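## Task

Pick up the small cardboard box on the desk and set it down on the counter that stands behind the shelving. The stacked cartons must still be where they were at the end, and the robot must neither topple nor be left leaning, or the task fails.

## Robot and tools

ROBOT. A TidyBot++: a mobile base 0.54 m long, 0.50 m wide and 0.38 m high on four powered casters, with one seven-joint arm and a two-finger gripper on top. The arm's shoulder sits 0.12 m ahead of the base centre, 0.68 m above the floor. Arm segments: upper arm 0.42 m, forearm 0.31 m, hand 0.31 m. It starts folded, hand pointing down, sticking out up to 0.08 m past the base front. Two cameras: base_camera (fixed on the base, 644x364, pinhole) and wrist_camera (644x476, fisheye, looks along the hand).

FRAMES. All positions are in metres. Base frame: origin on the floor below the base centre, x forward, y left, z up. hand_pose is in this frame and marks the point between the two finger pads; the hand's own z axis runs out along the fingers and the fingers close along its y axis. The odometry frame is the base frame as it was when the scene began; base_odometry gives x, y and heading (rad, left positive, -3.142 to 3.142) from wheel turns only, so slip shows as travel and drift of a few centimetres builds up. base_tilt is in degrees, forward and right positive.

move. One call runs one action for the single arm and base. Keys:
- base: an object of relative offsets from where the base is when the command starts, along its axes at that moment: translate_m (forward positive, -2 to 2 m), strafe_m (left positive, -2 to 2 m), rotate_rad (counter-clockwise from above positive, -6.3 to 6.3 rad).
- joints: absolute targets by name, radians: joint_1_rad to joint_7_rad, plus gripper_pos (0 fully open, 1 fully closed; pad gap about 85 x (1 - gripper_pos) mm). joint_2_rad is limited to -2.249..2.249, joint_4_rad to -2.579..2.579, joint_6_rad to -2.099..2.099; the others take any angle and go the short way, so turn more than half a turn in steps. joint_1_rad positive turns the arm clockwise from above, the opposite of heading. Tolerances for done: about 0.039 rad for joints 1-4, 0.095 for 5-7, 0.03 for the gripper.
- target: one list of seven numbers [x, y, z, qw, qx, qy, qz], an absolute hand pose in the base frame, position in metres then unit quaternion, same form as hand_pose. With target, joints may contain only gripper_pos or the call is refused.
- speeds: caps for this action only: translate_m and strafe_m 0.05-0.5 m/s, rotate_rad 0.1-1.57 rad/s. When translating and strafing together, give the speed under one key.
- cameras: list of base_camera, wrist_camera or all; [] gives no images. blocking: true (default) returns once everything is still; false returns in about 0.5 s while motion continues.
A move without an action just reports state and pictures. Unknown keys make the call invalid; out-of-range values get it refused, and a refusal or an unplanned stop cancels the rest of your reply's move, wait and finished_scene calls.

Other tools: wait(seconds 0 to 10, cameras) lets time pass and reports; stop(cameras) brakes all running motion, which then holds and may keep pressing; zoom_image(camera, region [x0, y0, x1, y1] in image pixels, origin top-left, at most 504x504) enlarges part of the latest image; read_manual(section) only returns licence texts; finished_scene(scene) ends the current scene for good, so the goal must hold without the robot.

RESULT LINES. move reads done or the worst status. base_status, joint_status, hand_status give moving, done, off_target (came to rest short, may still push), contact_stop or time_out (unplanned stops, target dropped), not_followed (a check held back the joints; it may keep trying). joint command not followed with cause: means a self-collision was predicted; pose unreachable means a target was withheld. ARM HIT means a hard knock on the base or arm. torque_fault means a sensor limit was reached and the arm froze for 10 s. MOTOR HOT warns of heat; an OVER-TEMPERATURE FAULT lets the arm sag for 30-60 s, keys then say limit_stop_at_motor_heat; resend targets once accepted. motor_effort is percent of each motor's maximum, peak of the last action in brackets. hand_target is where the hand would be with joints at their targets. on_its_own lists uncommanded behaviour. pictures names the order of images; earlier move shows a non-blocking move's state.

PRACTICAL NOTES. A target's hand often lands within 3 cm; to fix it, add (wanted minus read position) to your last target. To keep the hand still, resend hand_target, not hand_pose. Loads make the arm sag; correct the same way, and never command a joint to its current reading while holding something. A straight-down hand reaches at most about 0.94 m high, and only near the base. Targets low and close ahead of the base, pointing forward, can end far off or hit the base. The arm ignores obstacles and keeps pushing into them. Lower in small cumulative steps and watch for hand_pose stopping and effort changing as contact. When closing on an item, off_target with a reading means it is held; done at 1 means nothing was caught.

AVOID. Tipping: do not drive or turn while the arm is snagged high, do not swing an outstretched arm sideways, and back away if the robot starts to lean. Do not drive the arm into furniture (torque faults). Do not drop items, release them while moving, slam, or squeeze hard on something still resting on a surface. Do not knock the stacked cartons. Long stretched holds heat the motors. A blocked base pushes hard until it times out.

Each tool is called as name(argument=value, ...) on one line, values as JSON.

## Session

move()

Scene clock: 0.00 s.
base_odometry: x=+0.000 y=+0.000 heading=+0.000
base_tilt: forward=+0.5 right=+0.1
base_status: not commanded
joint_positions: joint_1_rad=+0.035 joint_2_rad=-0.385 joint_3_rad=+3.115 joint_4_rad=-2.505 joint_5_rad=-0.010 joint_6_rad=-0.844 joint_7_rad=+1.551 gripper_pos=+0.000
joint_status: not commanded
motor_effort: joint_1_rad=+1 joint_2_rad=-1 joint_3_rad=+0 joint_4_rad=+15 joint_5_rad=-1 joint_6_rad=+1 joint_7_rad=+1
hand_pose: x=+0.2837 y=+0.0012 z=+0.6010 quat_wxyz=(+0.000, +0.996, -0.018, +0.088) (m; base frame)
hand_target: x=+0.2852 y=+0.0012 z=+0.6018 quat_wxyz=(+0.000, +0.996, -0.018, +0.090) (m; base frame)
hand_status: not commanded
pictures: base_camera, wrist_camera

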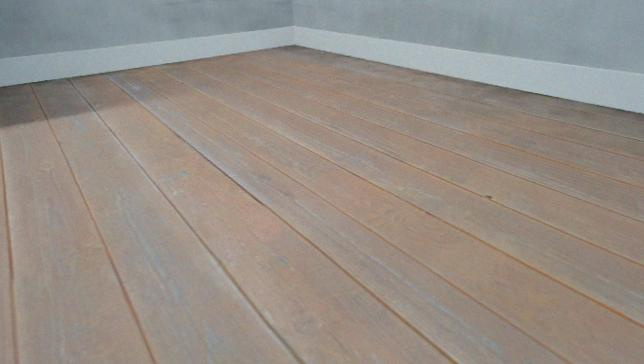

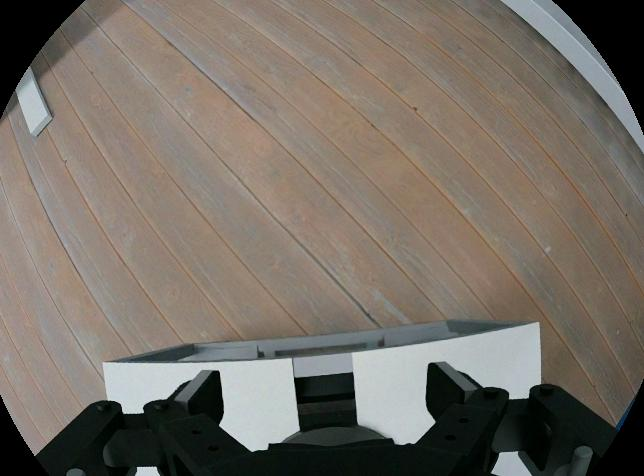

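move(joints={"joint_2_rad":-0.6,"joint_4_rad":-2.1,"joint_6_rad":-0.4,"joint_3_rad":3.14,"joint_5_rad":0})

move(base={"rotate_rad":1.2})

move(base={"rotate_rad":1.2})

move(base={"rotate_rad":1.2})

move(base={"rotate_rad":1.2})

Scene clock: 14.03 s.
move: done
base_odometry: x=+0.000 y=+0.000 heading=+0.000
base_tilt: forward=+0.5 right=+0.1
base_status: not commanded
joint_positions: joint_1_rad=+0.035 joint_2_rad=-0.575 joint_3_rad=+3.119 joint_4_rad=-2.123 joint_5_rad=-0.010 joint_6_rad=-0.434 joint_7_rad=+1.551 gripper_pos=+0.000
joint_status: all done
motor_effort: joint_1_rad=+1(1) joint_2_rad=-1(4) joint_3_rad=+0(2) joint_4_rad=+21(22) joint_5_rad=+0(2) joint_6_rad=+7(8) joint_7_rad=+1(3)
hand_pose: x=+0.4897 y=-0.0004 z=+0.9171 quat_wxyz=(+0.000, +0.837, -0.015, +0.548) (m; base frame)
hand_target: x=+0.4894 y=-0.0109 z=+0.9507 quat_wxyz=(+0.004, +0.813, -0.022, +0.582) (m; base frame)
hand_status: not commanded
pictures: base_camera, wrist_camera

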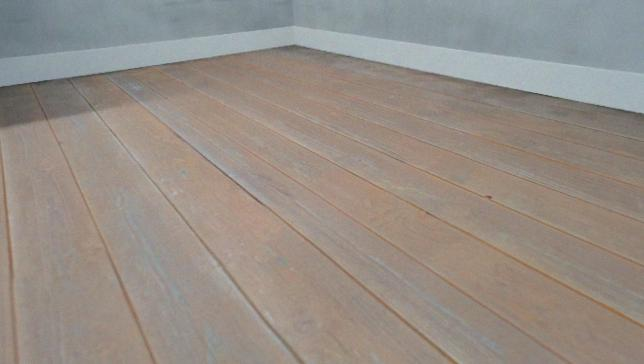

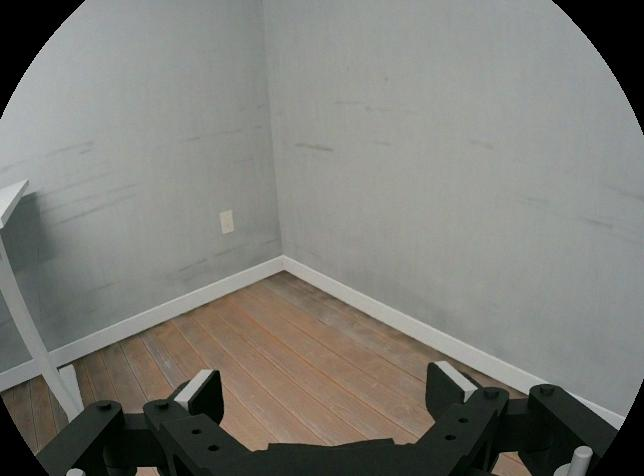

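Scene clock: 16.07 s.
move: done
base_odometry: x=+0.000 y=+0.000 heading=+1.200
base_tilt: forward=+0.4 right=+0.1
base_status: done
joint_positions: joint_1_rad=+0.035 joint_2_rad=-0.575 joint_3_rad=+3.125 joint_4_rad=-2.123 joint_5_rad=-0.010 joint_6_rad=-0.431 joint_7_rad=+1.551 gripper_pos=+0.000
joint_status: not commanded
motor_effort: joint_1_rad=+1(2) joint_2_rad=-1(3) joint_3_rad=+1(2) joint_4_rad=+21(22) joint_5_rad=-1(2) joint_6_rad=+8(8) joint_7_rad=+1(2)
hand_pose: x=+0.4901 y=-0.0030 z=+0.9181 quat_wxyz=(+0.000, +0.836, -0.017, +0.549) (m; base frame)
hand_target: x=+0.4894 y=-0.0109 z=+0.9507 quat_wxyz=(+0.004, +0.813, -0.022, +0.582) (m; base frame)
hand_status: not commanded
pictures: base_camera, wrist_camera

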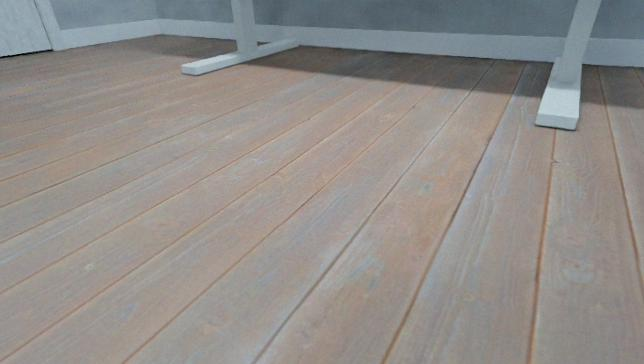

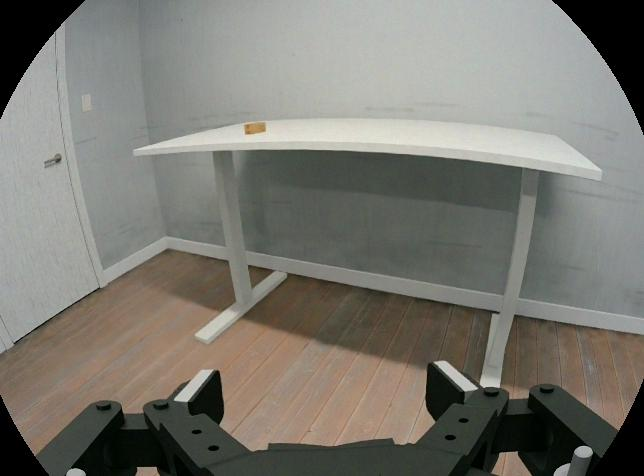

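Scene clock: 18.10 s.
move: done
base_odometry: x=+0.000 y=+0.000 heading=+2.400
base_tilt: forward=+0.4 right=+0.1
base_status: done
joint_positions: joint_1_rad=+0.035 joint_2_rad=-0.575 joint_3_rad=+3.127 joint_4_rad=-2.123 joint_5_rad=-0.010 joint_6_rad=-0.431 joint_7_rad=+1.551 gripper_pos=+0.000
joint_status: not commanded
motor_effort: joint_1_rad=+1(2) joint_2_rad=-2(2) joint_3_rad=+0(2) joint_4_rad=+21(22) joint_5_rad=-1(2) joint_6_rad=+7(9) joint_7_rad=+1(2)
hand_pose: x=+0.4901 y=-0.0039 z=+0.9183 quat_wxyz=(+0.000, +0.836, -0.019, +0.549) (m; base frame)
hand_target: x=+0.4894 y=-0.0109 z=+0.9507 quat_wxyz=(+0.004, +0.813, -0.022, +0.582) (m; base frame)
hand_status: not commanded
pictures: base_camera, wrist_camera

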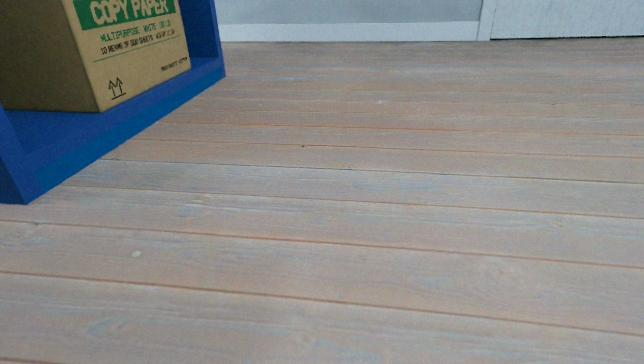

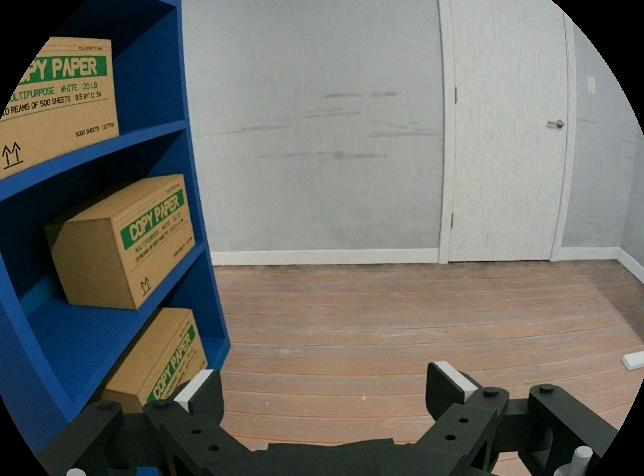

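Scene clock: 20.13 s.
move: done
base_odometry: x=+0.000 y=+0.000 heading=-2.684
base_tilt: forward=+0.5 right=+0.1
base_status: done
joint_positions: joint_1_rad=+0.035 joint_2_rad=-0.575 joint_3_rad=+3.128 joint_4_rad=-2.123 joint_5_rad=-0.010 joint_6_rad=-0.430 joint_7_rad=+1.551 gripper_pos=+0.000
joint_status: not commanded
motor_effort: joint_1_rad=+1(2) joint_2_rad=-1(2) joint_3_rad=+1(2) joint_4_rad=+21(22) joint_5_rad=+0(2) joint_6_rad=+8(8) joint_7_rad=+1(2)
hand_pose: x=+0.4901 y=-0.0045 z=+0.9183 quat_wxyz=(+0.000, +0.836, -0.019, +0.549) (m; base frame)
hand_target: x=+0.4894 y=-0.0109 z=+0.9507 quat_wxyz=(+0.004, +0.813, -0.022, +0.582) (m; base frame)
hand_status: not commanded
pictures: base_camera, wrist_camera

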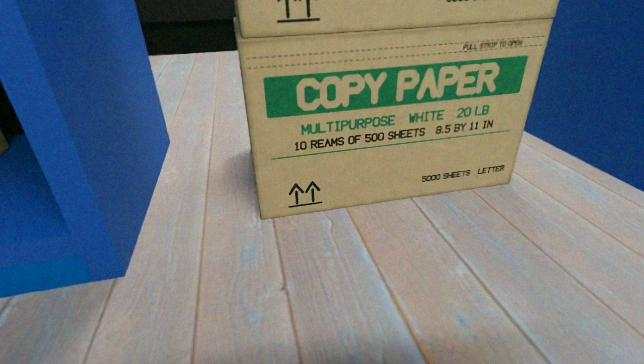

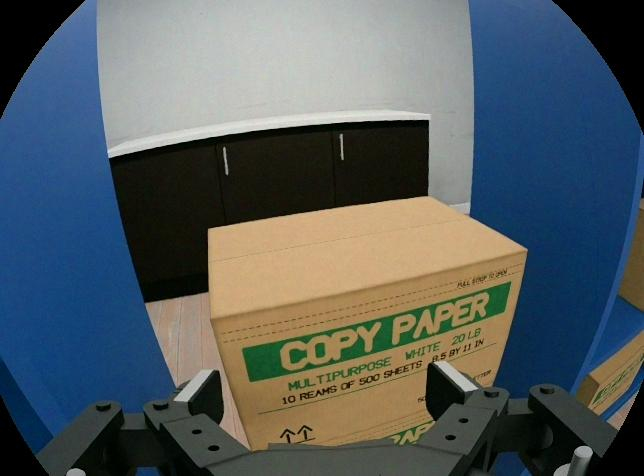

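Scene clock: 22.17 s.
move: done
base_odometry: x=+0.000 y=+0.000 heading=-1.484
base_tilt: forward=+0.4 right=+0.1
base_status: done
joint_positions: joint_1_rad=+0.035 joint_2_rad=-0.575 joint_3_rad=+3.129 joint_4_rad=-2.123 joint_5_rad=-0.010 joint_6_rad=-0.430 joint_7_rad=+1.551 gripper_pos=+0.000
joint_status: not commanded
motor_effort: joint_1_rad=+1(2) joint_2_rad=-2(2) joint_3_rad=+0(2) joint_4_rad=+22(22) joint_5_rad=-1(2) joint_6_rad=+8(8) joint_7_rad=+1(2)
hand_pose: x=+0.4902 y=-0.0048 z=+0.9184 quat_wxyz=(+0.000, +0.835, -0.019, +0.549) (m; base frame)
hand_target: x=+0.4894 y=-0.0109 z=+0.9507 quat_wxyz=(+0.004, +0.813, -0.022, +0.582) (m; base frame)
hand_status: not commanded
pictures: base_camera, wrist_camera

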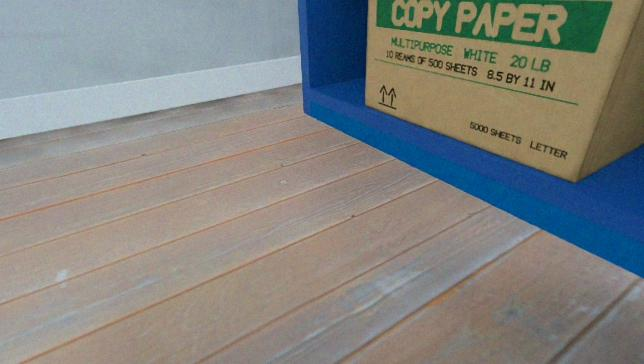

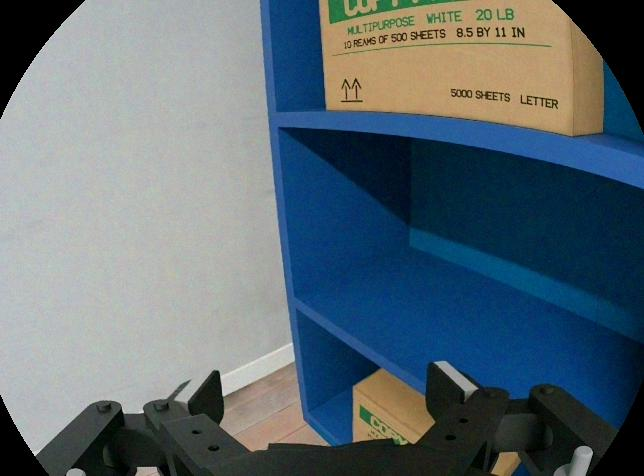

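move(base={"translate_m":-1.247,"strafe_m":-0.129,"rotate_rad":2.174})

Scene clock: 96.40 s.
move: done
base_odometry: x=-0.237 y=+1.231 heading=+0.691
base_tilt: forward=+0.5 right=+0.1
base_status: done
joint_positions: joint_1_rad=+0.035 joint_2_rad=-0.576 joint_3_rad=+3.131 joint_4_rad=-2.123 joint_5_rad=-0.010 joint_6_rad=-0.429 joint_7_rad=+1.551 gripper_pos=+0.000
joint_status: not commanded
motor_effort: joint_1_rad=+1(2) joint_2_rad=-2(6) joint_3_rad=+0(3) joint_4_rad=+21(22) joint_5_rad=+0(2) joint_6_rad=+8(8) joint_7_rad=+1(2)
hand_pose: x=+0.4900 y=-0.0058 z=+0.9193 quat_wxyz=(+0.000, +0.835, -0.021, +0.550) (m; base frame)
hand_target: x=+0.4894 y=-0.0109 z=+0.9507 quat_wxyz=(+0.004, +0.813, -0.022, +0.582) (m; base frame)
hand_status: not commanded
pictures: base_camera, wrist_camera

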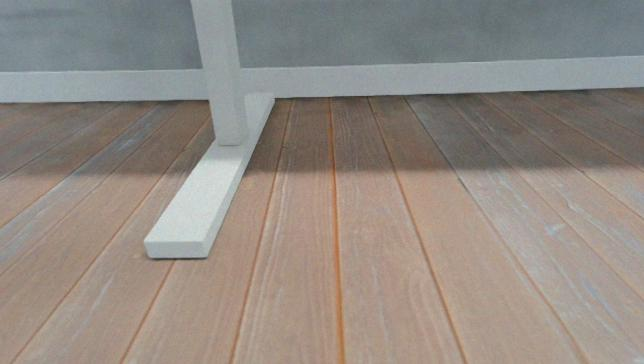

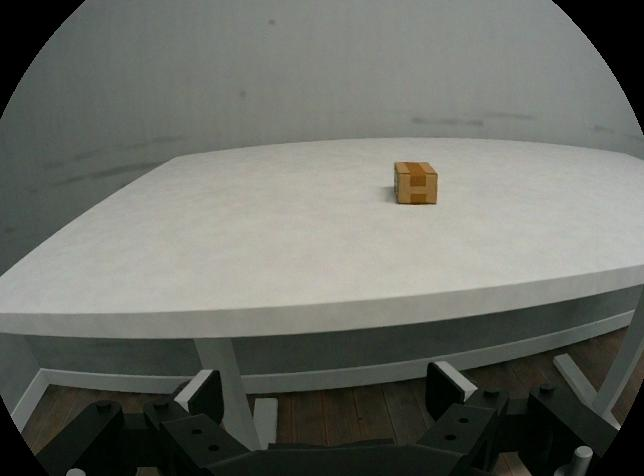

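move(base={"translate_m":-0.2,"strafe_m":-0.085}, cameras=[])

move(joints={"joint_1_rad":0,"joint_2_rad":-0.04,"joint_4_rad":-0.723,"joint_6_rad":-1.76,"joint_7_rad":1.571})

Scene clock: 126.00 s.
move: done
base_odometry: x=-0.337 y=+1.038 heading=+0.690
base_tilt: forward=+0.4 right=+0.1
base_status: done
joint_positions: joint_1_rad=+0.035 joint_2_rad=-0.587 joint_3_rad=+3.131 joint_4_rad=-2.123 joint_5_rad=-0.010 joint_6_rad=-0.428 joint_7_rad=+1.551 gripper_pos=+0.000
joint_status: not commanded
motor_effort: joint_1_rad=+1(1) joint_2_rad=-1(5) joint_3_rad=-1(2) joint_4_rad=+21(22) joint_5_rad=-1(2) joint_6_rad=+7(9) joint_7_rad=+1(2)
hand_pose: x=+0.4876 y=-0.0057 z=+0.9234 quat_wxyz=(+0.000, +0.832, -0.021, +0.555) (m; base frame)
hand_target: x=+0.4894 y=-0.0109 z=+0.9507 quat_wxyz=(+0.004, +0.813, -0.022, +0.582) (m; base frame)
hand_status: not commanded
pictures: none
No camera images: "cameras" was empty.

Scene clock: 128.97 s.
move: done
base_odometry: x=-0.337 y=+1.038 heading=+0.690
base_tilt: forward=+0.4 right=+0.1
base_status: not commanded
joint_positions: joint_1_rad=+0.024 joint_2_rad=-0.066 joint_3_rad=+3.131 joint_4_rad=-0.749 joint_5_rad=-0.010 joint_6_rad=-1.718 joint_7_rad=+1.551 gripper_pos=+0.000
joint_status: all done
motor_effort: joint_1_rad=+1(2) joint_2_rad=-11(12) joint_3_rad=+0(1) joint_4_rad=+14(23) joint_5_rad=+0(1) joint_6_rad=+6(10) joint_7_rad=+0(3)
hand_pose: x=+0.4997 y=-0.0006 z=+1.1157 quat_wxyz=(-0.005, +0.932, -0.013, +0.362) (m; base frame)
hand_target: x=+0.5008 y=+0.0020 z=+1.1077 quat_wxyz=(+0.000, +0.940, +0.001, +0.342) (m; base frame)
hand_status: not commanded
pictures: base_camera, wrist_camera

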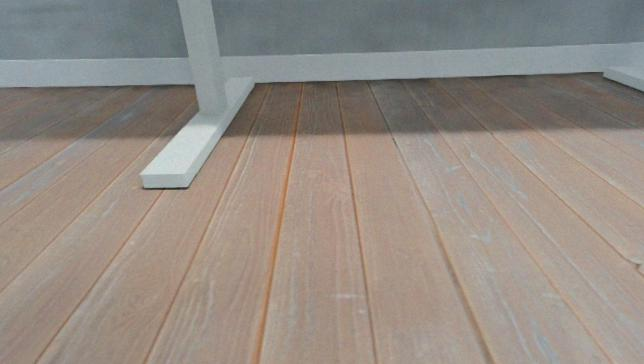

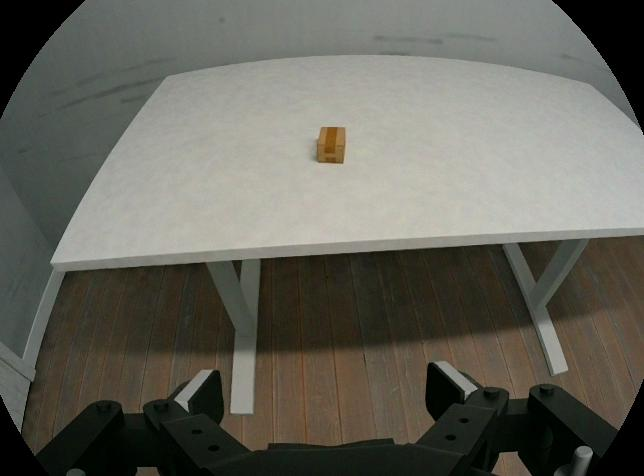

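zoom_image(camera="wrist_camera", region=[290, 100, 370, 180])

Scaled by 6.300.

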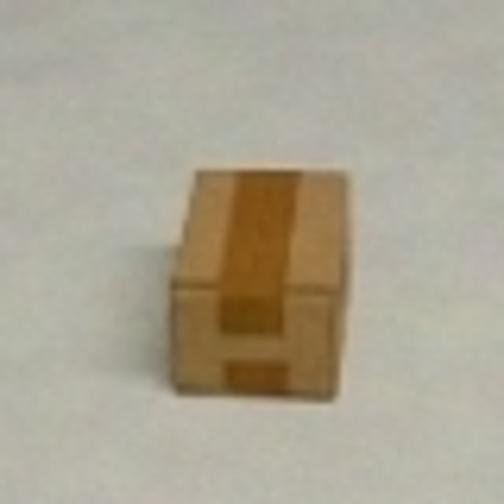

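move(base={"translate_m":0.42,"strafe_m":0.057}, joints={"joint_1_rad":0.09}, speeds={"translate_m":0.3}, cameras=[])

move(joints={"joint_1_rad":0.09,"joint_2_rad":-0.006,"joint_4_rad":-1.043,"joint_6_rad":-1.406})

Scene clock: 177.30 s.
move: done
base_odometry: x=-0.049 y=+1.350 heading=+0.690
base_tilt: forward=+0.5 right=+0.1
base_status: done
joint_positions: joint_1_rad=+0.075 joint_2_rad=-0.040 joint_3_rad=+3.132 joint_4_rad=-0.744 joint_5_rad=-0.010 joint_6_rad=-1.725 joint_7_rad=+1.551 gripper_pos=+0.000
joint_status: all done
motor_effort: joint_1_rad=+1(3) joint_2_rad=-12(17) joint_3_rad=+0(2) joint_4_rad=+14(15) joint_5_rad=+0(2) joint_6_rad=+6(7) joint_7_rad=+1(2)
hand_pose: x=+0.5088 y=-0.0207 z=+1.1064 quat_wxyz=(+0.004, +0.936, -0.037, +0.349) (m; base frame)
hand_target: x=+0.4994 y=-0.0323 z=+1.1077 quat_wxyz=(+0.015, +0.939, -0.041, +0.342) (m; base frame)
hand_status: not commanded
pictures: none
No camera images: "cameras" was empty.

Scene clock: 179.03 s.
move: done
base_odometry: x=-0.049 y=+1.350 heading=+0.690
base_tilt: forward=+0.5 right=+0.1
base_status: not commanded
joint_positions: joint_1_rad=+0.075 joint_2_rad=-0.019 joint_3_rad=+3.132 joint_4_rad=-1.033 joint_5_rad=-0.010 joint_6_rad=-1.441 joint_7_rad=+1.551 gripper_pos=+0.000
joint_status: all done
motor_effort: joint_1_rad=+1(2) joint_2_rad=-17(18) joint_3_rad=-1(2) joint_4_rad=+17(19) joint_5_rad=+0(2) joint_6_rad=+6(6) joint_7_rad=+1(2)
hand_pose: x=+0.5744 y=-0.0251 z=+1.0279 quat_wxyz=(+0.003, +0.941, -0.039, +0.337) (m; base frame)
hand_target: x=+0.5856 y=-0.0400 z=+1.0242 quat_wxyz=(+0.015, +0.939, -0.041, +0.342) (m; base frame)
hand_status: not commanded
pictures: base_camera, wrist_camera

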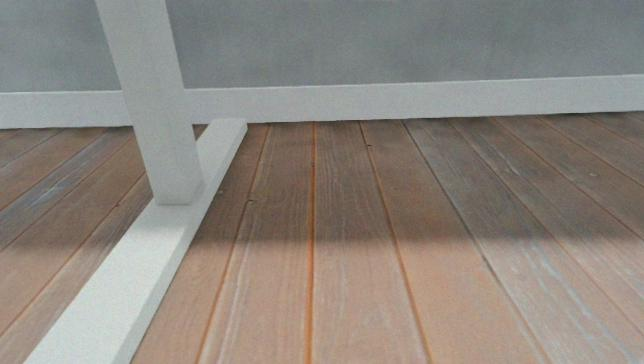

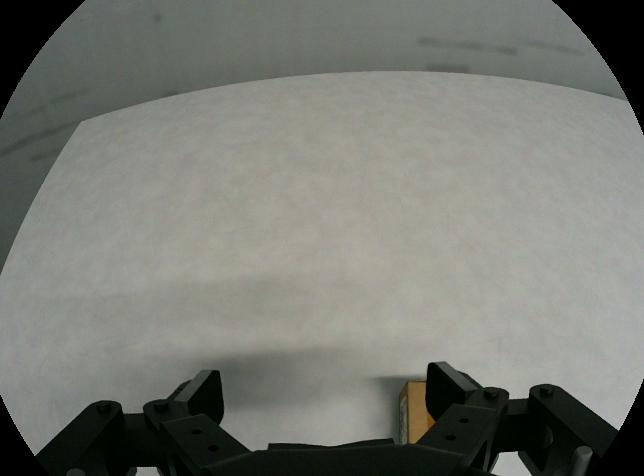

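move(base={"strafe_m":-0.087,"translate_m":-0.06})

Scene clock: 197.67 s.
move: done
base_odometry: x=-0.040 y=+1.244 heading=+0.690
base_tilt: forward=+0.4 right=+0.1
base_status: done
joint_positions: joint_1_rad=+0.079 joint_2_rad=-0.017 joint_3_rad=+3.134 joint_4_rad=-1.033 joint_5_rad=-0.010 joint_6_rad=-1.438 joint_7_rad=+1.551 gripper_pos=+0.000
joint_status: not commanded
motor_effort: joint_1_rad=+1(3) joint_2_rad=-17(19) joint_3_rad=-1(2) joint_4_rad=+17(18) joint_5_rad=+0(2) joint_6_rad=+5(6) joint_7_rad=+1(2)
hand_pose: x=+0.5755 y=-0.0281 z=+1.0276 quat_wxyz=(+0.004, +0.941, -0.042, +0.337) (m; base frame)
hand_target: x=+0.5856 y=-0.0400 z=+1.0242 quat_wxyz=(+0.015, +0.939, -0.041, +0.342) (m; base frame)
hand_status: not commanded
pictures: base_camera, wrist_camera

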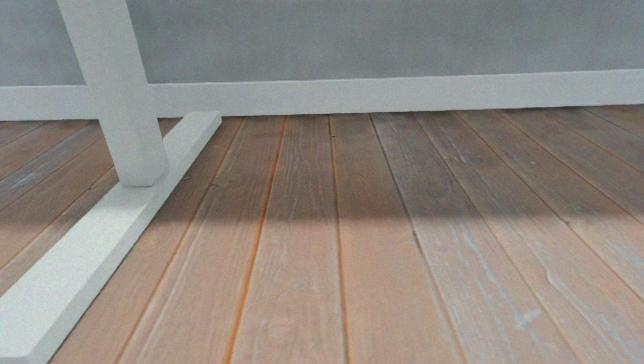

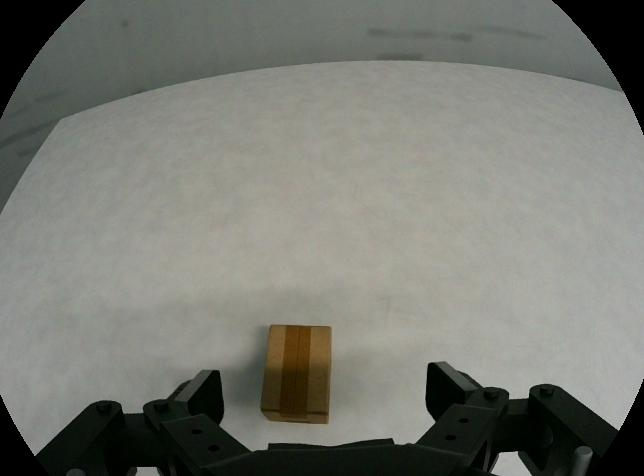

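move(base={"strafe_m":0.012,"translate_m":0.033}, cameras=[])

move(joints={"joint_1_rad":0.09,"joint_2_rad":-0.065,"joint_4_rad":-1.30,"joint_6_rad":-1.20})

Scene clock: 217.10 s.
move: done
base_odometry: x=-0.022 y=+1.275 heading=+0.690
base_tilt: forward=+0.5 right=+0.1
base_status: done
joint_positions: joint_1_rad=+0.079 joint_2_rad=-0.007 joint_3_rad=+3.134 joint_4_rad=-1.034 joint_5_rad=-0.010 joint_6_rad=-1.435 joint_7_rad=+1.551 gripper_pos=+0.000
joint_status: not commanded
motor_effort: joint_1_rad=+1(2) joint_2_rad=-17(20) joint_3_rad=-1(2) joint_4_rad=+18(18) joint_5_rad=+0(2) joint_6_rad=+6(6) joint_7_rad=+1(2)
hand_pose: x=+0.5799 y=-0.0285 z=+1.0232 quat_wxyz=(+0.004, +0.942, -0.042, +0.333) (m; base frame)
hand_target: x=+0.5856 y=-0.0400 z=+1.0242 quat_wxyz=(+0.015, +0.939, -0.041, +0.342) (m; base frame)
hand_status: not commanded
pictures: none
No camera images: "cameras" was empty.

Scene clock: 218.60 s.
move: done
base_odometry: x=-0.022 y=+1.275 heading=+0.690
base_tilt: forward=+0.5 right=+0.1
base_status: not commanded
joint_positions: joint_1_rad=+0.079 joint_2_rad=-0.028 joint_3_rad=+3.134 joint_4_rad=-1.289 joint_5_rad=-0.010 joint_6_rad=-1.235 joint_7_rad=+1.551 gripper_pos=+0.000
joint_status: all done
motor_effort: joint_1_rad=+1(2) joint_2_rad=-17(19) joint_3_rad=-1(2) joint_4_rad=+19(21) joint_5_rad=+0(2) joint_6_rad=+5(6) joint_7_rad=+0(2)
hand_pose: x=+0.5928 y=-0.0295 z=+0.9495 quat_wxyz=(+0.003, +0.947, -0.043, +0.317) (m; base frame)
hand_target: x=+0.5889 y=-0.0403 z=+0.9685 quat_wxyz=(+0.015, +0.937, -0.041, +0.346) (m; base frame)
hand_status: not commanded
pictures: base_camera, wrist_camera

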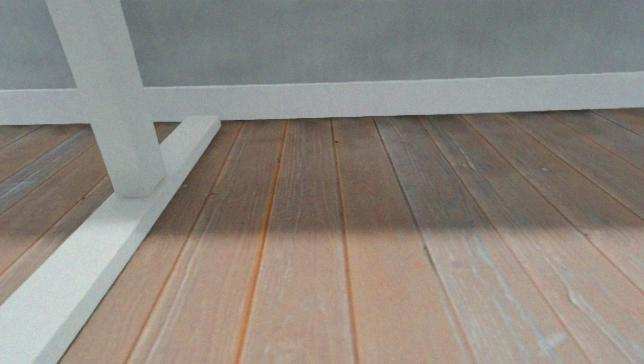

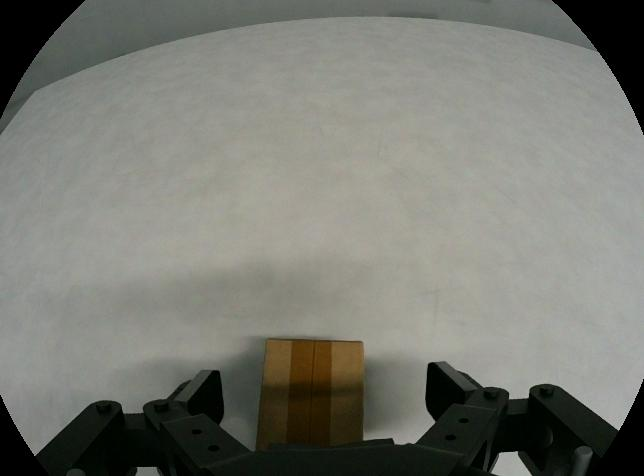

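move(joints={"joint_2_rad":-0.073,"joint_4_rad":-1.325,"joint_6_rad":-1.19}, cameras=[])

move(joints={"gripper_pos":0.62})

Scene clock: 234.17 s.
move: done
base_odometry: x=-0.022 y=+1.275 heading=+0.690
base_tilt: forward=+0.5 right=+0.1
base_status: not commanded
joint_positions: joint_1_rad=+0.079 joint_2_rad=-0.037 joint_3_rad=+3.134 joint_4_rad=-1.315 joint_5_rad=-0.010 joint_6_rad=-1.222 joint_7_rad=+1.551 gripper_pos=+0.000
joint_status: all done
motor_effort: joint_1_rad=+1(1) joint_2_rad=-17(18) joint_3_rad=-1(1) joint_4_rad=+19(20) joint_5_rad=-1(1) joint_6_rad=+5(6) joint_7_rad=+1(2)
hand_pose: x=+0.5898 y=-0.0293 z=+0.9432 quat_wxyz=(+0.003, +0.948, -0.044, +0.315) (m; base frame)
hand_target: x=+0.5856 y=-0.0400 z=+0.9618 quat_wxyz=(+0.015, +0.939, -0.041, +0.342) (m; base frame)
hand_status: not commanded
pictures: none
No camera images: "cameras" was empty.

Scene clock: 235.07 s.
move: off_target
base_odometry: x=-0.022 y=+1.275 heading=+0.690
base_tilt: forward=+0.5 right=+0.1
base_status: not commanded
joint_positions: joint_1_rad=+0.079 joint_2_rad=-0.038 joint_3_rad=+3.134 joint_4_rad=-1.316 joint_5_rad=-0.010 joint_6_rad=-1.221 joint_7_rad=+1.551 gripper_pos=+0.559
joint_status: gripper_pos off_target (ended at +0.559, target +0.620)
motor_effort: joint_1_rad=+1(1) joint_2_rad=-18(18) joint_3_rad=-1(1) joint_4_rad=+19(19) joint_5_rad=-1(1) joint_6_rad=+5(6) joint_7_rad=+1(2)
hand_pose: x=+0.5895 y=-0.0293 z=+0.9439 quat_wxyz=(+0.003, +0.948, -0.044, +0.316) (m; base frame)
hand_target: x=+0.5856 y=-0.0400 z=+0.9618 quat_wxyz=(+0.015, +0.939, -0.041, +0.342) (m; base frame)
hand_status: not commanded
pictures: base_camera, wrist_camera

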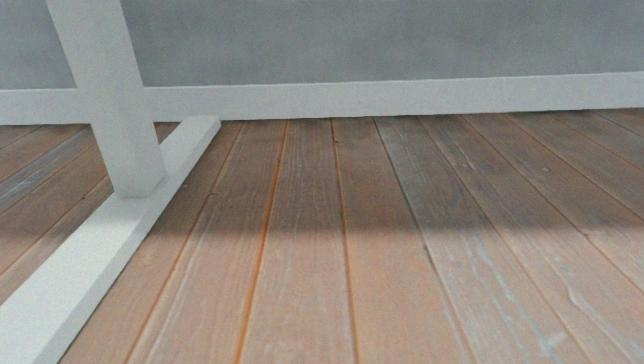

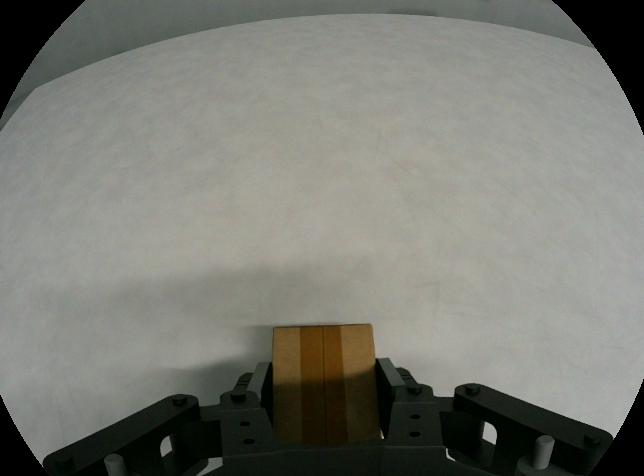

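move(joints={"gripper_pos":0.72}, cameras=[])

move(joints={"joint_2_rad":-0.06,"joint_4_rad":-0.85,"joint_6_rad":-1.65})

Scene clock: 245.50 s.
move: off_target
base_odometry: x=-0.022 y=+1.275 heading=+0.690
base_tilt: forward=+0.5 right=+0.1
base_status: not commanded
joint_positions: joint_1_rad=+0.079 joint_2_rad=-0.038 joint_3_rad=+3.134 joint_4_rad=-1.316 joint_5_rad=-0.010 joint_6_rad=-1.221 joint_7_rad=+1.551 gripper_pos=+0.559
joint_status: gripper_pos off_target (ended at +0.559, target +0.720)
motor_effort: joint_1_rad=+1(1) joint_2_rad=-18(18) joint_3_rad=+0(1) joint_4_rad=+19(20) joint_5_rad=-2(2) joint_6_rad=+5(6) joint_7_rad=+1(2)
hand_pose: x=+0.5895 y=-0.0293 z=+0.9439 quat_wxyz=(+0.003, +0.948, -0.044, +0.316) (m; base frame)
hand_target: x=+0.5856 y=-0.0400 z=+0.9618 quat_wxyz=(+0.015, +0.939, -0.041, +0.342) (m; base frame)
hand_status: not commanded
pictures: none
No camera images: "cameras" was empty.

Scene clock: 247.47 s.
move: done
base_odometry: x=-0.022 y=+1.275 heading=+0.690
base_tilt: forward=+0.5 right=+0.1
base_status: not commanded
joint_positions: joint_1_rad=+0.079 joint_2_rad=-0.039 joint_3_rad=+3.134 joint_4_rad=-0.876 joint_5_rad=-0.010 joint_6_rad=-1.610 joint_7_rad=+1.551 gripper_pos=+0.559
joint_status: all done
motor_effort: joint_1_rad=+1(1) joint_2_rad=-15(19) joint_3_rad=+0(2) joint_4_rad=+16(21) joint_5_rad=+0(2) joint_6_rad=+5(6) joint_7_rad=+2(3)
hand_pose: x=+0.5346 y=-0.0251 z=+1.0735 quat_wxyz=(+0.004, +0.939, -0.041, +0.340) (m; base frame)
hand_target: x=+0.5166 y=-0.0338 z=+1.0853 quat_wxyz=(+0.015, +0.938, -0.041, +0.343) (m; base frame)
hand_status: not commanded
pictures: base_camera, wrist_camera

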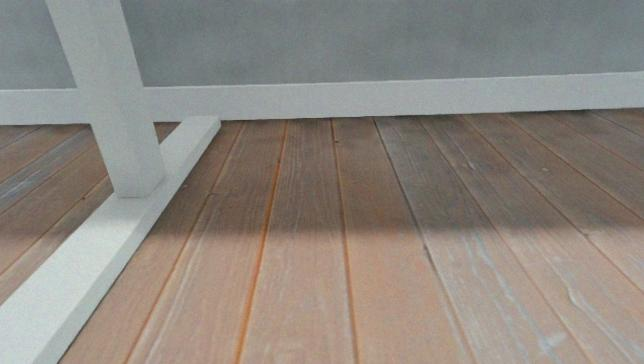

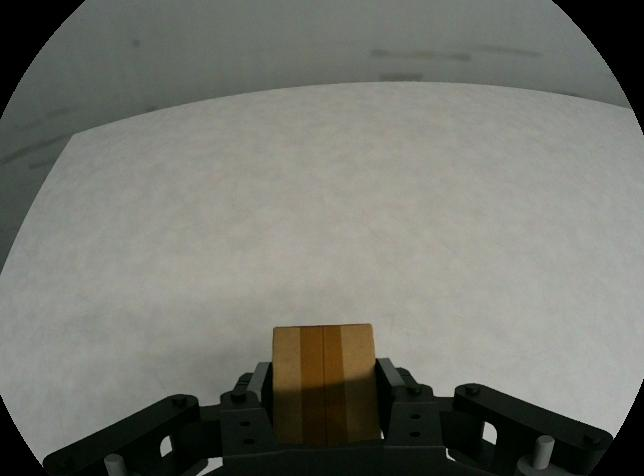

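move(base={"translate_m":-0.65}, cameras=[])

move(joints={"joint_1_rad":0,"joint_2_rad":-0.6,"joint_4_rad":-2.1,"joint_6_rad":-0.4}, base={"strafe_m":0.7}, cameras=[])

move(base={"rotate_rad":3.14})

Scene clock: 271.07 s.
move: done
base_odometry: x=-0.523 y=+0.861 heading=+0.691
base_tilt: forward=+0.4 right=+0.1
base_status: done
joint_positions: joint_1_rad=+0.079 joint_2_rad=-0.057 joint_3_rad=+3.134 joint_4_rad=-0.871 joint_5_rad=-0.010 joint_6_rad=-1.618 joint_7_rad=+1.551 gripper_pos=+0.559
joint_status: not commanded
motor_effort: joint_1_rad=+1(2) joint_2_rad=-14(20) joint_3_rad=-1(2) joint_4_rad=+15(17) joint_5_rad=+1(2) joint_6_rad=+6(7) joint_7_rad=+1(2)
hand_pose: x=+0.5257 y=-0.0244 z=+1.0812 quat_wxyz=(+0.004, +0.937, -0.041, +0.347) (m; base frame)
hand_target: x=+0.5166 y=-0.0338 z=+1.0853 quat_wxyz=(+0.015, +0.938, -0.041, +0.343) (m; base frame)
hand_status: not commanded
pictures: none
No camera images: "cameras" was empty.

Scene clock: 273.93 s.
move: done
base_odometry: x=-0.969 y=+1.400 heading=+0.691
base_tilt: forward=+0.4 right=+0.1
base_status: done
joint_positions: joint_1_rad=+0.024 joint_2_rad=-0.569 joint_3_rad=+3.134 joint_4_rad=-2.091 joint_5_rad=-0.010 joint_6_rad=-0.436 joint_7_rad=+1.551 gripper_pos=+0.559
joint_status: all done
motor_effort: joint_1_rad=+1(2) joint_2_rad=-2(15) joint_3_rad=+0(3) joint_4_rad=+21(23) joint_5_rad=-1(2) joint_6_rad=+8(9) joint_7_rad=+1(2)
hand_pose: x=+0.4946 y=-0.0028 z=+0.9341 quat_wxyz=(-0.003, +0.830, -0.017, +0.558) (m; base frame)
hand_target: x=+0.4896 y=+0.0021 z=+0.9507 quat_wxyz=(+0.000, +0.813, +0.001, +0.582) (m; base frame)
hand_status: not commanded
pictures: none
No camera images: "cameras" was empty.

Scene clock: 277.27 s.
move: done
base_odometry: x=-0.969 y=+1.400 heading=-2.452
base_tilt: forward=+0.4 right=+0.1
base_status: done
joint_positions: joint_1_rad=+0.019 joint_2_rad=-0.569 joint_3_rad=+3.134 joint_4_rad=-2.091 joint_5_rad=-0.010 joint_6_rad=-0.432 joint_7_rad=+1.551 gripper_pos=+0.559
joint_status: not commanded
motor_effort: joint_1_rad=+1(2) joint_2_rad=-2(4) joint_3_rad=+0(2) joint_4_rad=+22(22) joint_5_rad=+0(2) joint_6_rad=+8(9) joint_7_rad=+1(2)
hand_pose: x=+0.4949 y=-0.0008 z=+0.9355 quat_wxyz=(-0.005, +0.828, -0.015, +0.560) (m; base frame)
hand_target: x=+0.4896 y=+0.0021 z=+0.9507 quat_wxyz=(+0.000, +0.813, +0.001, +0.582) (m; base frame)
hand_status: not commanded
pictures: base_camera, wrist_camera

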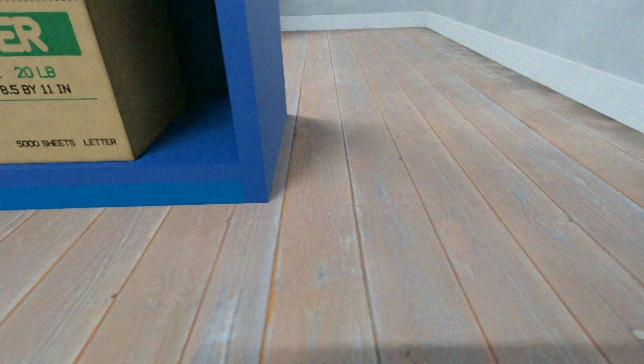

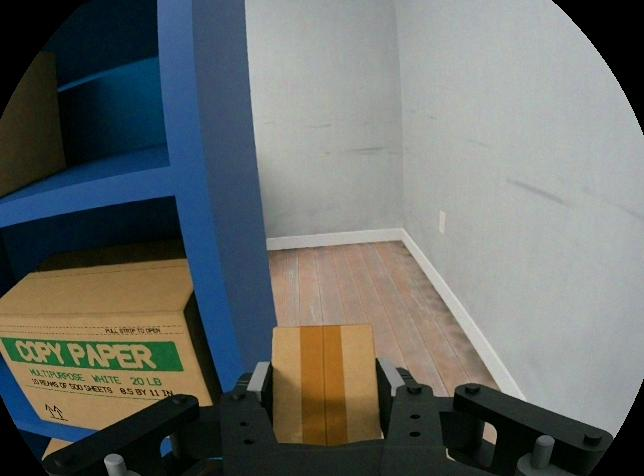

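move(base={"strafe_m":-0.34}, cameras=[])

move(base={"translate_m":0.9})

Scene clock: 298.23 s.
move: done
base_odometry: x=-1.186 y=+1.662 heading=-2.451
base_tilt: forward=+0.4 right=+0.1
base_status: done
joint_positions: joint_1_rad=+0.018 joint_2_rad=-0.569 joint_3_rad=+3.138 joint_4_rad=-2.091 joint_5_rad=-0.010 joint_6_rad=-0.432 joint_7_rad=+1.551 gripper_pos=+0.559
joint_status: not commanded
motor_effort: joint_1_rad=+1(1) joint_2_rad=-2(3) joint_3_rad=-1(3) joint_4_rad=+22(22) joint_5_rad=+0(1) joint_6_rad=+8(9) joint_7_rad=+2(2)
hand_pose: x=+0.4950 y=-0.0026 z=+0.9355 quat_wxyz=(-0.005, +0.828, -0.017, +0.560) (m; base frame)
hand_target: x=+0.4896 y=+0.0021 z=+0.9507 quat_wxyz=(+0.000, +0.813, +0.001, +0.582) (m; base frame)
hand_status: not commanded
pictures: none
No camera images: "cameras" was empty.

Scene clock: 301.03 s.
move: done
base_odometry: x=-1.880 y=+1.089 heading=-2.452
base_tilt: forward=+0.4 right=+0.1
base_status: done
joint_positions: joint_1_rad=+0.018 joint_2_rad=-0.584 joint_3_rad=+3.138 joint_4_rad=-2.092 joint_5_rad=-0.010 joint_6_rad=-0.430 joint_7_rad=+1.551 gripper_pos=+0.559
joint_status: not commanded
motor_effort: joint_1_rad=+1(1) joint_2_rad=-1(5) joint_3_rad=+0(2) joint_4_rad=+22(22) joint_5_rad=+0(2) joint_6_rad=+9(9) joint_7_rad=+0(2)
hand_pose: x=+0.4912 y=-0.0025 z=+0.9408 quat_wxyz=(-0.005, +0.824, -0.017, +0.566) (m; base frame)
hand_target: x=+0.4896 y=+0.0021 z=+0.9507 quat_wxyz=(+0.000, +0.813, +0.001, +0.582) (m; base frame)
hand_status: not commanded
pictures: base_camera, wrist_camera

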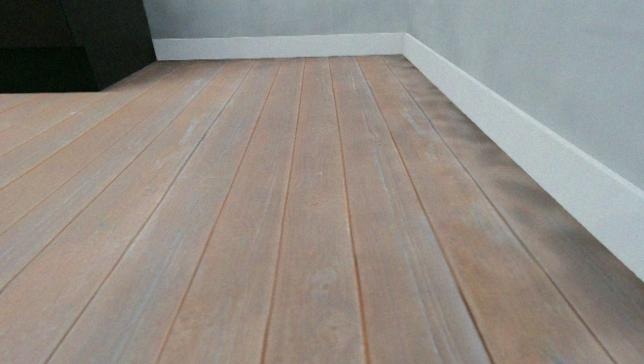

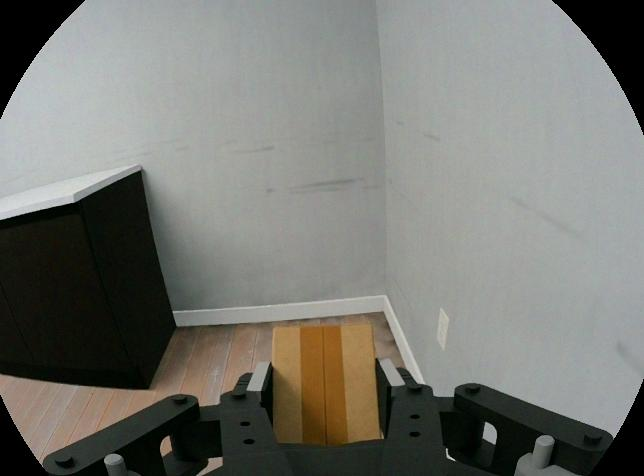

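move(base={"translate_m":0.64}, cameras=[])

move(base={"strafe_m":0.95}, speeds={"strafe_m":0.3})

Scene clock: 330.87 s.
move: done
base_odometry: x=-2.374 y=+0.682 heading=-2.452
base_tilt: forward=+0.5 right=+0.1
base_status: done
joint_positions: joint_1_rad=+0.018 joint_2_rad=-0.587 joint_3_rad=+3.138 joint_4_rad=-2.093 joint_5_rad=-0.010 joint_6_rad=-0.429 joint_7_rad=+1.551 gripper_pos=+0.559
joint_status: not commanded
motor_effort: joint_1_rad=+1(1) joint_2_rad=-2(6) joint_3_rad=+0(1) joint_4_rad=+21(23) joint_5_rad=+0(2) joint_6_rad=+9(9) joint_7_rad=+1(2)
hand_pose: x=+0.4905 y=-0.0025 z=+0.9419 quat_wxyz=(-0.005, +0.823, -0.017, +0.568) (m; base frame)
hand_target: x=+0.4896 y=+0.0021 z=+0.9507 quat_wxyz=(+0.000, +0.813, +0.001, +0.582) (m; base frame)
hand_status: not commanded
pictures: none
No camera images: "cameras" was empty.

Scene clock: 334.90 s.
move: done
base_odometry: x=-1.769 y=-0.051 heading=-2.452
base_tilt: forward=+0.5 right=+0.1
base_status: done
joint_positions: joint_1_rad=+0.018 joint_2_rad=-0.587 joint_3_rad=+3.138 joint_4_rad=-2.093 joint_5_rad=-0.010 joint_6_rad=-0.429 joint_7_rad=+1.551 gripper_pos=+0.559
joint_status: not commanded
motor_effort: joint_1_rad=+1(1) joint_2_rad=-2(2) joint_3_rad=+0(3) joint_4_rad=+22(23) joint_5_rad=+0(2) joint_6_rad=+8(9) joint_7_rad=+1(2)
hand_pose: x=+0.4905 y=-0.0025 z=+0.9418 quat_wxyz=(-0.005, +0.823, -0.017, +0.568) (m; base frame)
hand_target: x=+0.4896 y=+0.0021 z=+0.9507 quat_wxyz=(+0.000, +0.813, +0.001, +0.582) (m; base frame)
hand_status: not commanded
pictures: base_camera, wrist_camera

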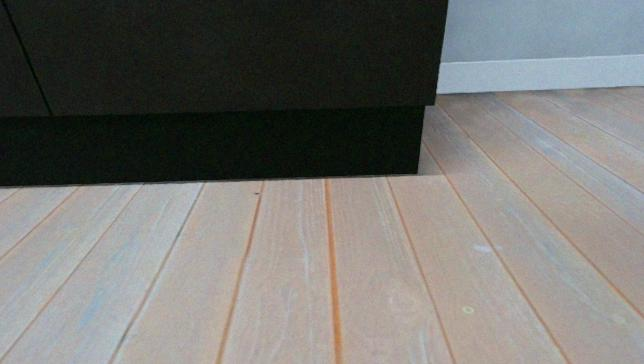

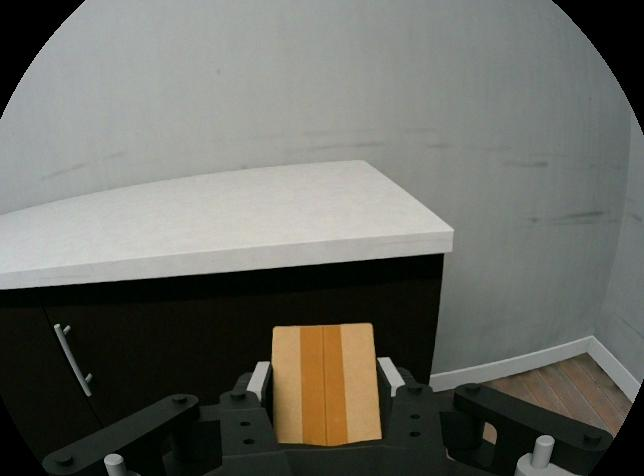

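move(base={"strafe_m":0.15}, joints={"joint_2_rad":-0.06,"joint_4_rad":-0.85,"joint_6_rad":-1.65})

Scene clock: 348.33 s.
move: done
base_odometry: x=-1.674 y=-0.167 heading=-2.452
base_tilt: forward=+0.4 right=+0.1
base_status: done
joint_positions: joint_1_rad=+0.018 joint_2_rad=-0.084 joint_3_rad=+3.137 joint_4_rad=-0.878 joint_5_rad=-0.010 joint_6_rad=-1.609 joint_7_rad=+1.551 gripper_pos=+0.559
joint_status: all done
motor_effort: joint_1_rad=+1(1) joint_2_rad=-12(13) joint_3_rad=+0(3) joint_4_rad=+16(24) joint_5_rad=-1(2) joint_6_rad=+6(9) joint_7_rad=+1(3)
hand_pose: x=+0.5175 y=-0.0005 z=+1.0913 quat_wxyz=(-0.006, +0.932, -0.013, +0.361) (m; base frame)
hand_target: x=+0.5180 y=+0.0020 z=+1.0853 quat_wxyz=(+0.000, +0.939, +0.001, +0.344) (m; base frame)
hand_status: not commanded
pictures: base_camera, wrist_camera

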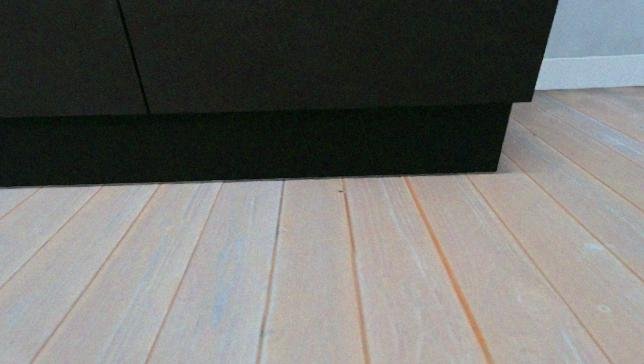

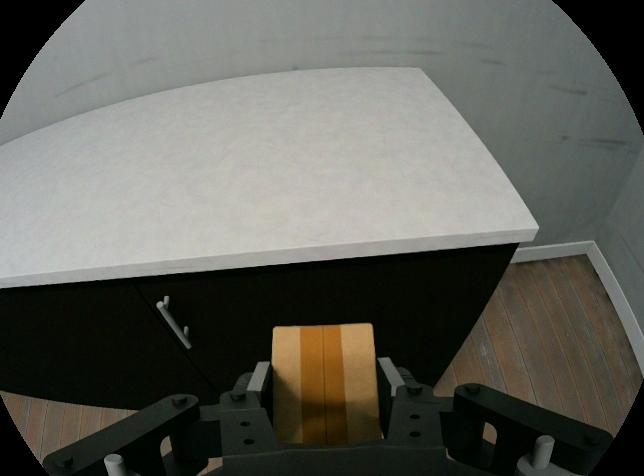

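move(base={"translate_m":0.30}, speeds={"translate_m":0.2}, cameras=[])

move(joints={"joint_2_rad":-0.03,"joint_4_rad":-1.12,"joint_6_rad":-1.35})

Scene clock: 366.10 s.
move: done
base_odometry: x=-1.905 y=-0.358 heading=-2.452
base_tilt: forward=+0.5 right=+0.1
base_status: done
joint_positions: joint_1_rad=+0.018 joint_2_rad=-0.061 joint_3_rad=+3.137 joint_4_rad=-0.874 joint_5_rad=-0.010 joint_6_rad=-1.615 joint_7_rad=+1.551 gripper_pos=+0.559
joint_status: not commanded
motor_effort: joint_1_rad=+1(1) joint_2_rad=-13(17) joint_3_rad=+0(2) joint_4_rad=+16(17) joint_5_rad=-1(2) joint_6_rad=+6(7) joint_7_rad=+1(2)
hand_pose: x=+0.5256 y=-0.0006 z=+1.0824 quat_wxyz=(-0.006, +0.937, -0.013, +0.349) (m; base frame)
hand_target: x=+0.5180 y=+0.0020 z=+1.0853 quat_wxyz=(+0.000, +0.939, +0.001, +0.344) (m; base frame)
hand_status: not commanded
pictures: none
No camera images: "cameras" was empty.

Scene clock: 367.43 s.
move: done
base_odometry: x=-1.905 y=-0.358 heading=-2.452
base_tilt: forward=+0.5 right=+0.1
base_status: not commanded
joint_positions: joint_1_rad=+0.018 joint_2_rad=-0.042 joint_3_rad=+3.137 joint_4_rad=-1.112 joint_5_rad=-0.010 joint_6_rad=-1.388 joint_7_rad=+1.551 gripper_pos=+0.559
joint_status: all done
motor_effort: joint_1_rad=+1(1) joint_2_rad=-16(18) joint_3_rad=-1(1) joint_4_rad=+18(19) joint_5_rad=-1(2) joint_6_rad=+5(7) joint_7_rad=+1(2)
hand_pose: x=+0.5738 y=-0.0014 z=+1.0117 quat_wxyz=(-0.006, +0.942, -0.015, +0.335) (m; base frame)
hand_target: x=+0.5860 y=+0.0021 z=+1.0100 quat_wxyz=(+0.000, +0.939, +0.001, +0.344) (m; base frame)
hand_status: not commanded
pictures: base_camera, wrist_camera

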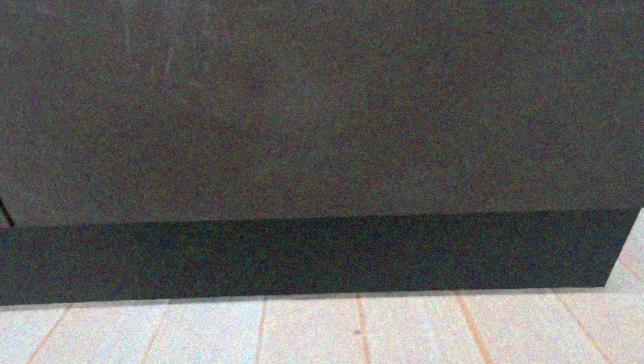

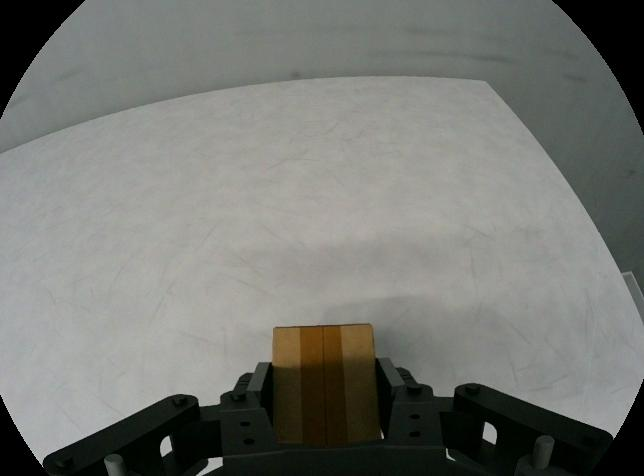

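move(joints={"joint_2_rad":-0.06,"joint_4_rad":-1.25,"joint_6_rad":-1.24})

Scene clock: 377.47 s.
move: done
base_odometry: x=-1.905 y=-0.358 heading=-2.452
base_tilt: forward=+0.5 right=+0.1
base_status: not commanded
joint_positions: joint_1_rad=+0.018 joint_2_rad=-0.042 joint_3_rad=+3.137 joint_4_rad=-1.243 joint_5_rad=-0.010 joint_6_rad=-1.277 joint_7_rad=+1.551 gripper_pos=+0.559
joint_status: all done
motor_effort: joint_1_rad=+1(1) joint_2_rad=-17(19) joint_3_rad=+0(1) joint_4_rad=+19(21) joint_5_rad=-1(2) joint_6_rad=+5(7) joint_7_rad=+2(2)
hand_pose: x=+0.5862 y=-0.0016 z=+0.9707 quat_wxyz=(-0.006, +0.945, -0.015, +0.326) (m; base frame)
hand_target: x=+0.5889 y=+0.0021 z=+0.9829 quat_wxyz=(+0.000, +0.937, +0.001, +0.348) (m; base frame)
hand_status: not commanded
pictures: base_camera, wrist_camera

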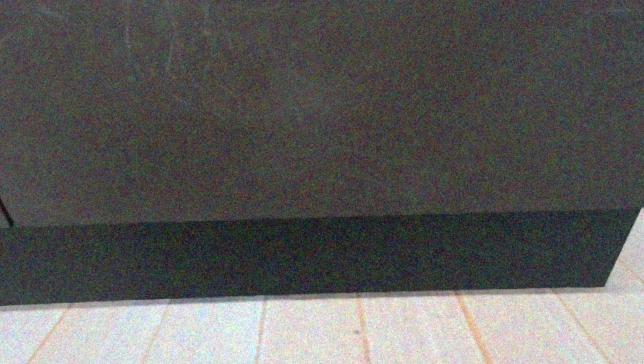

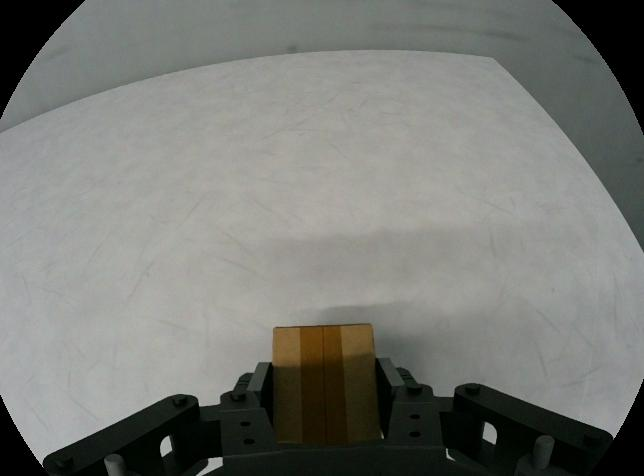

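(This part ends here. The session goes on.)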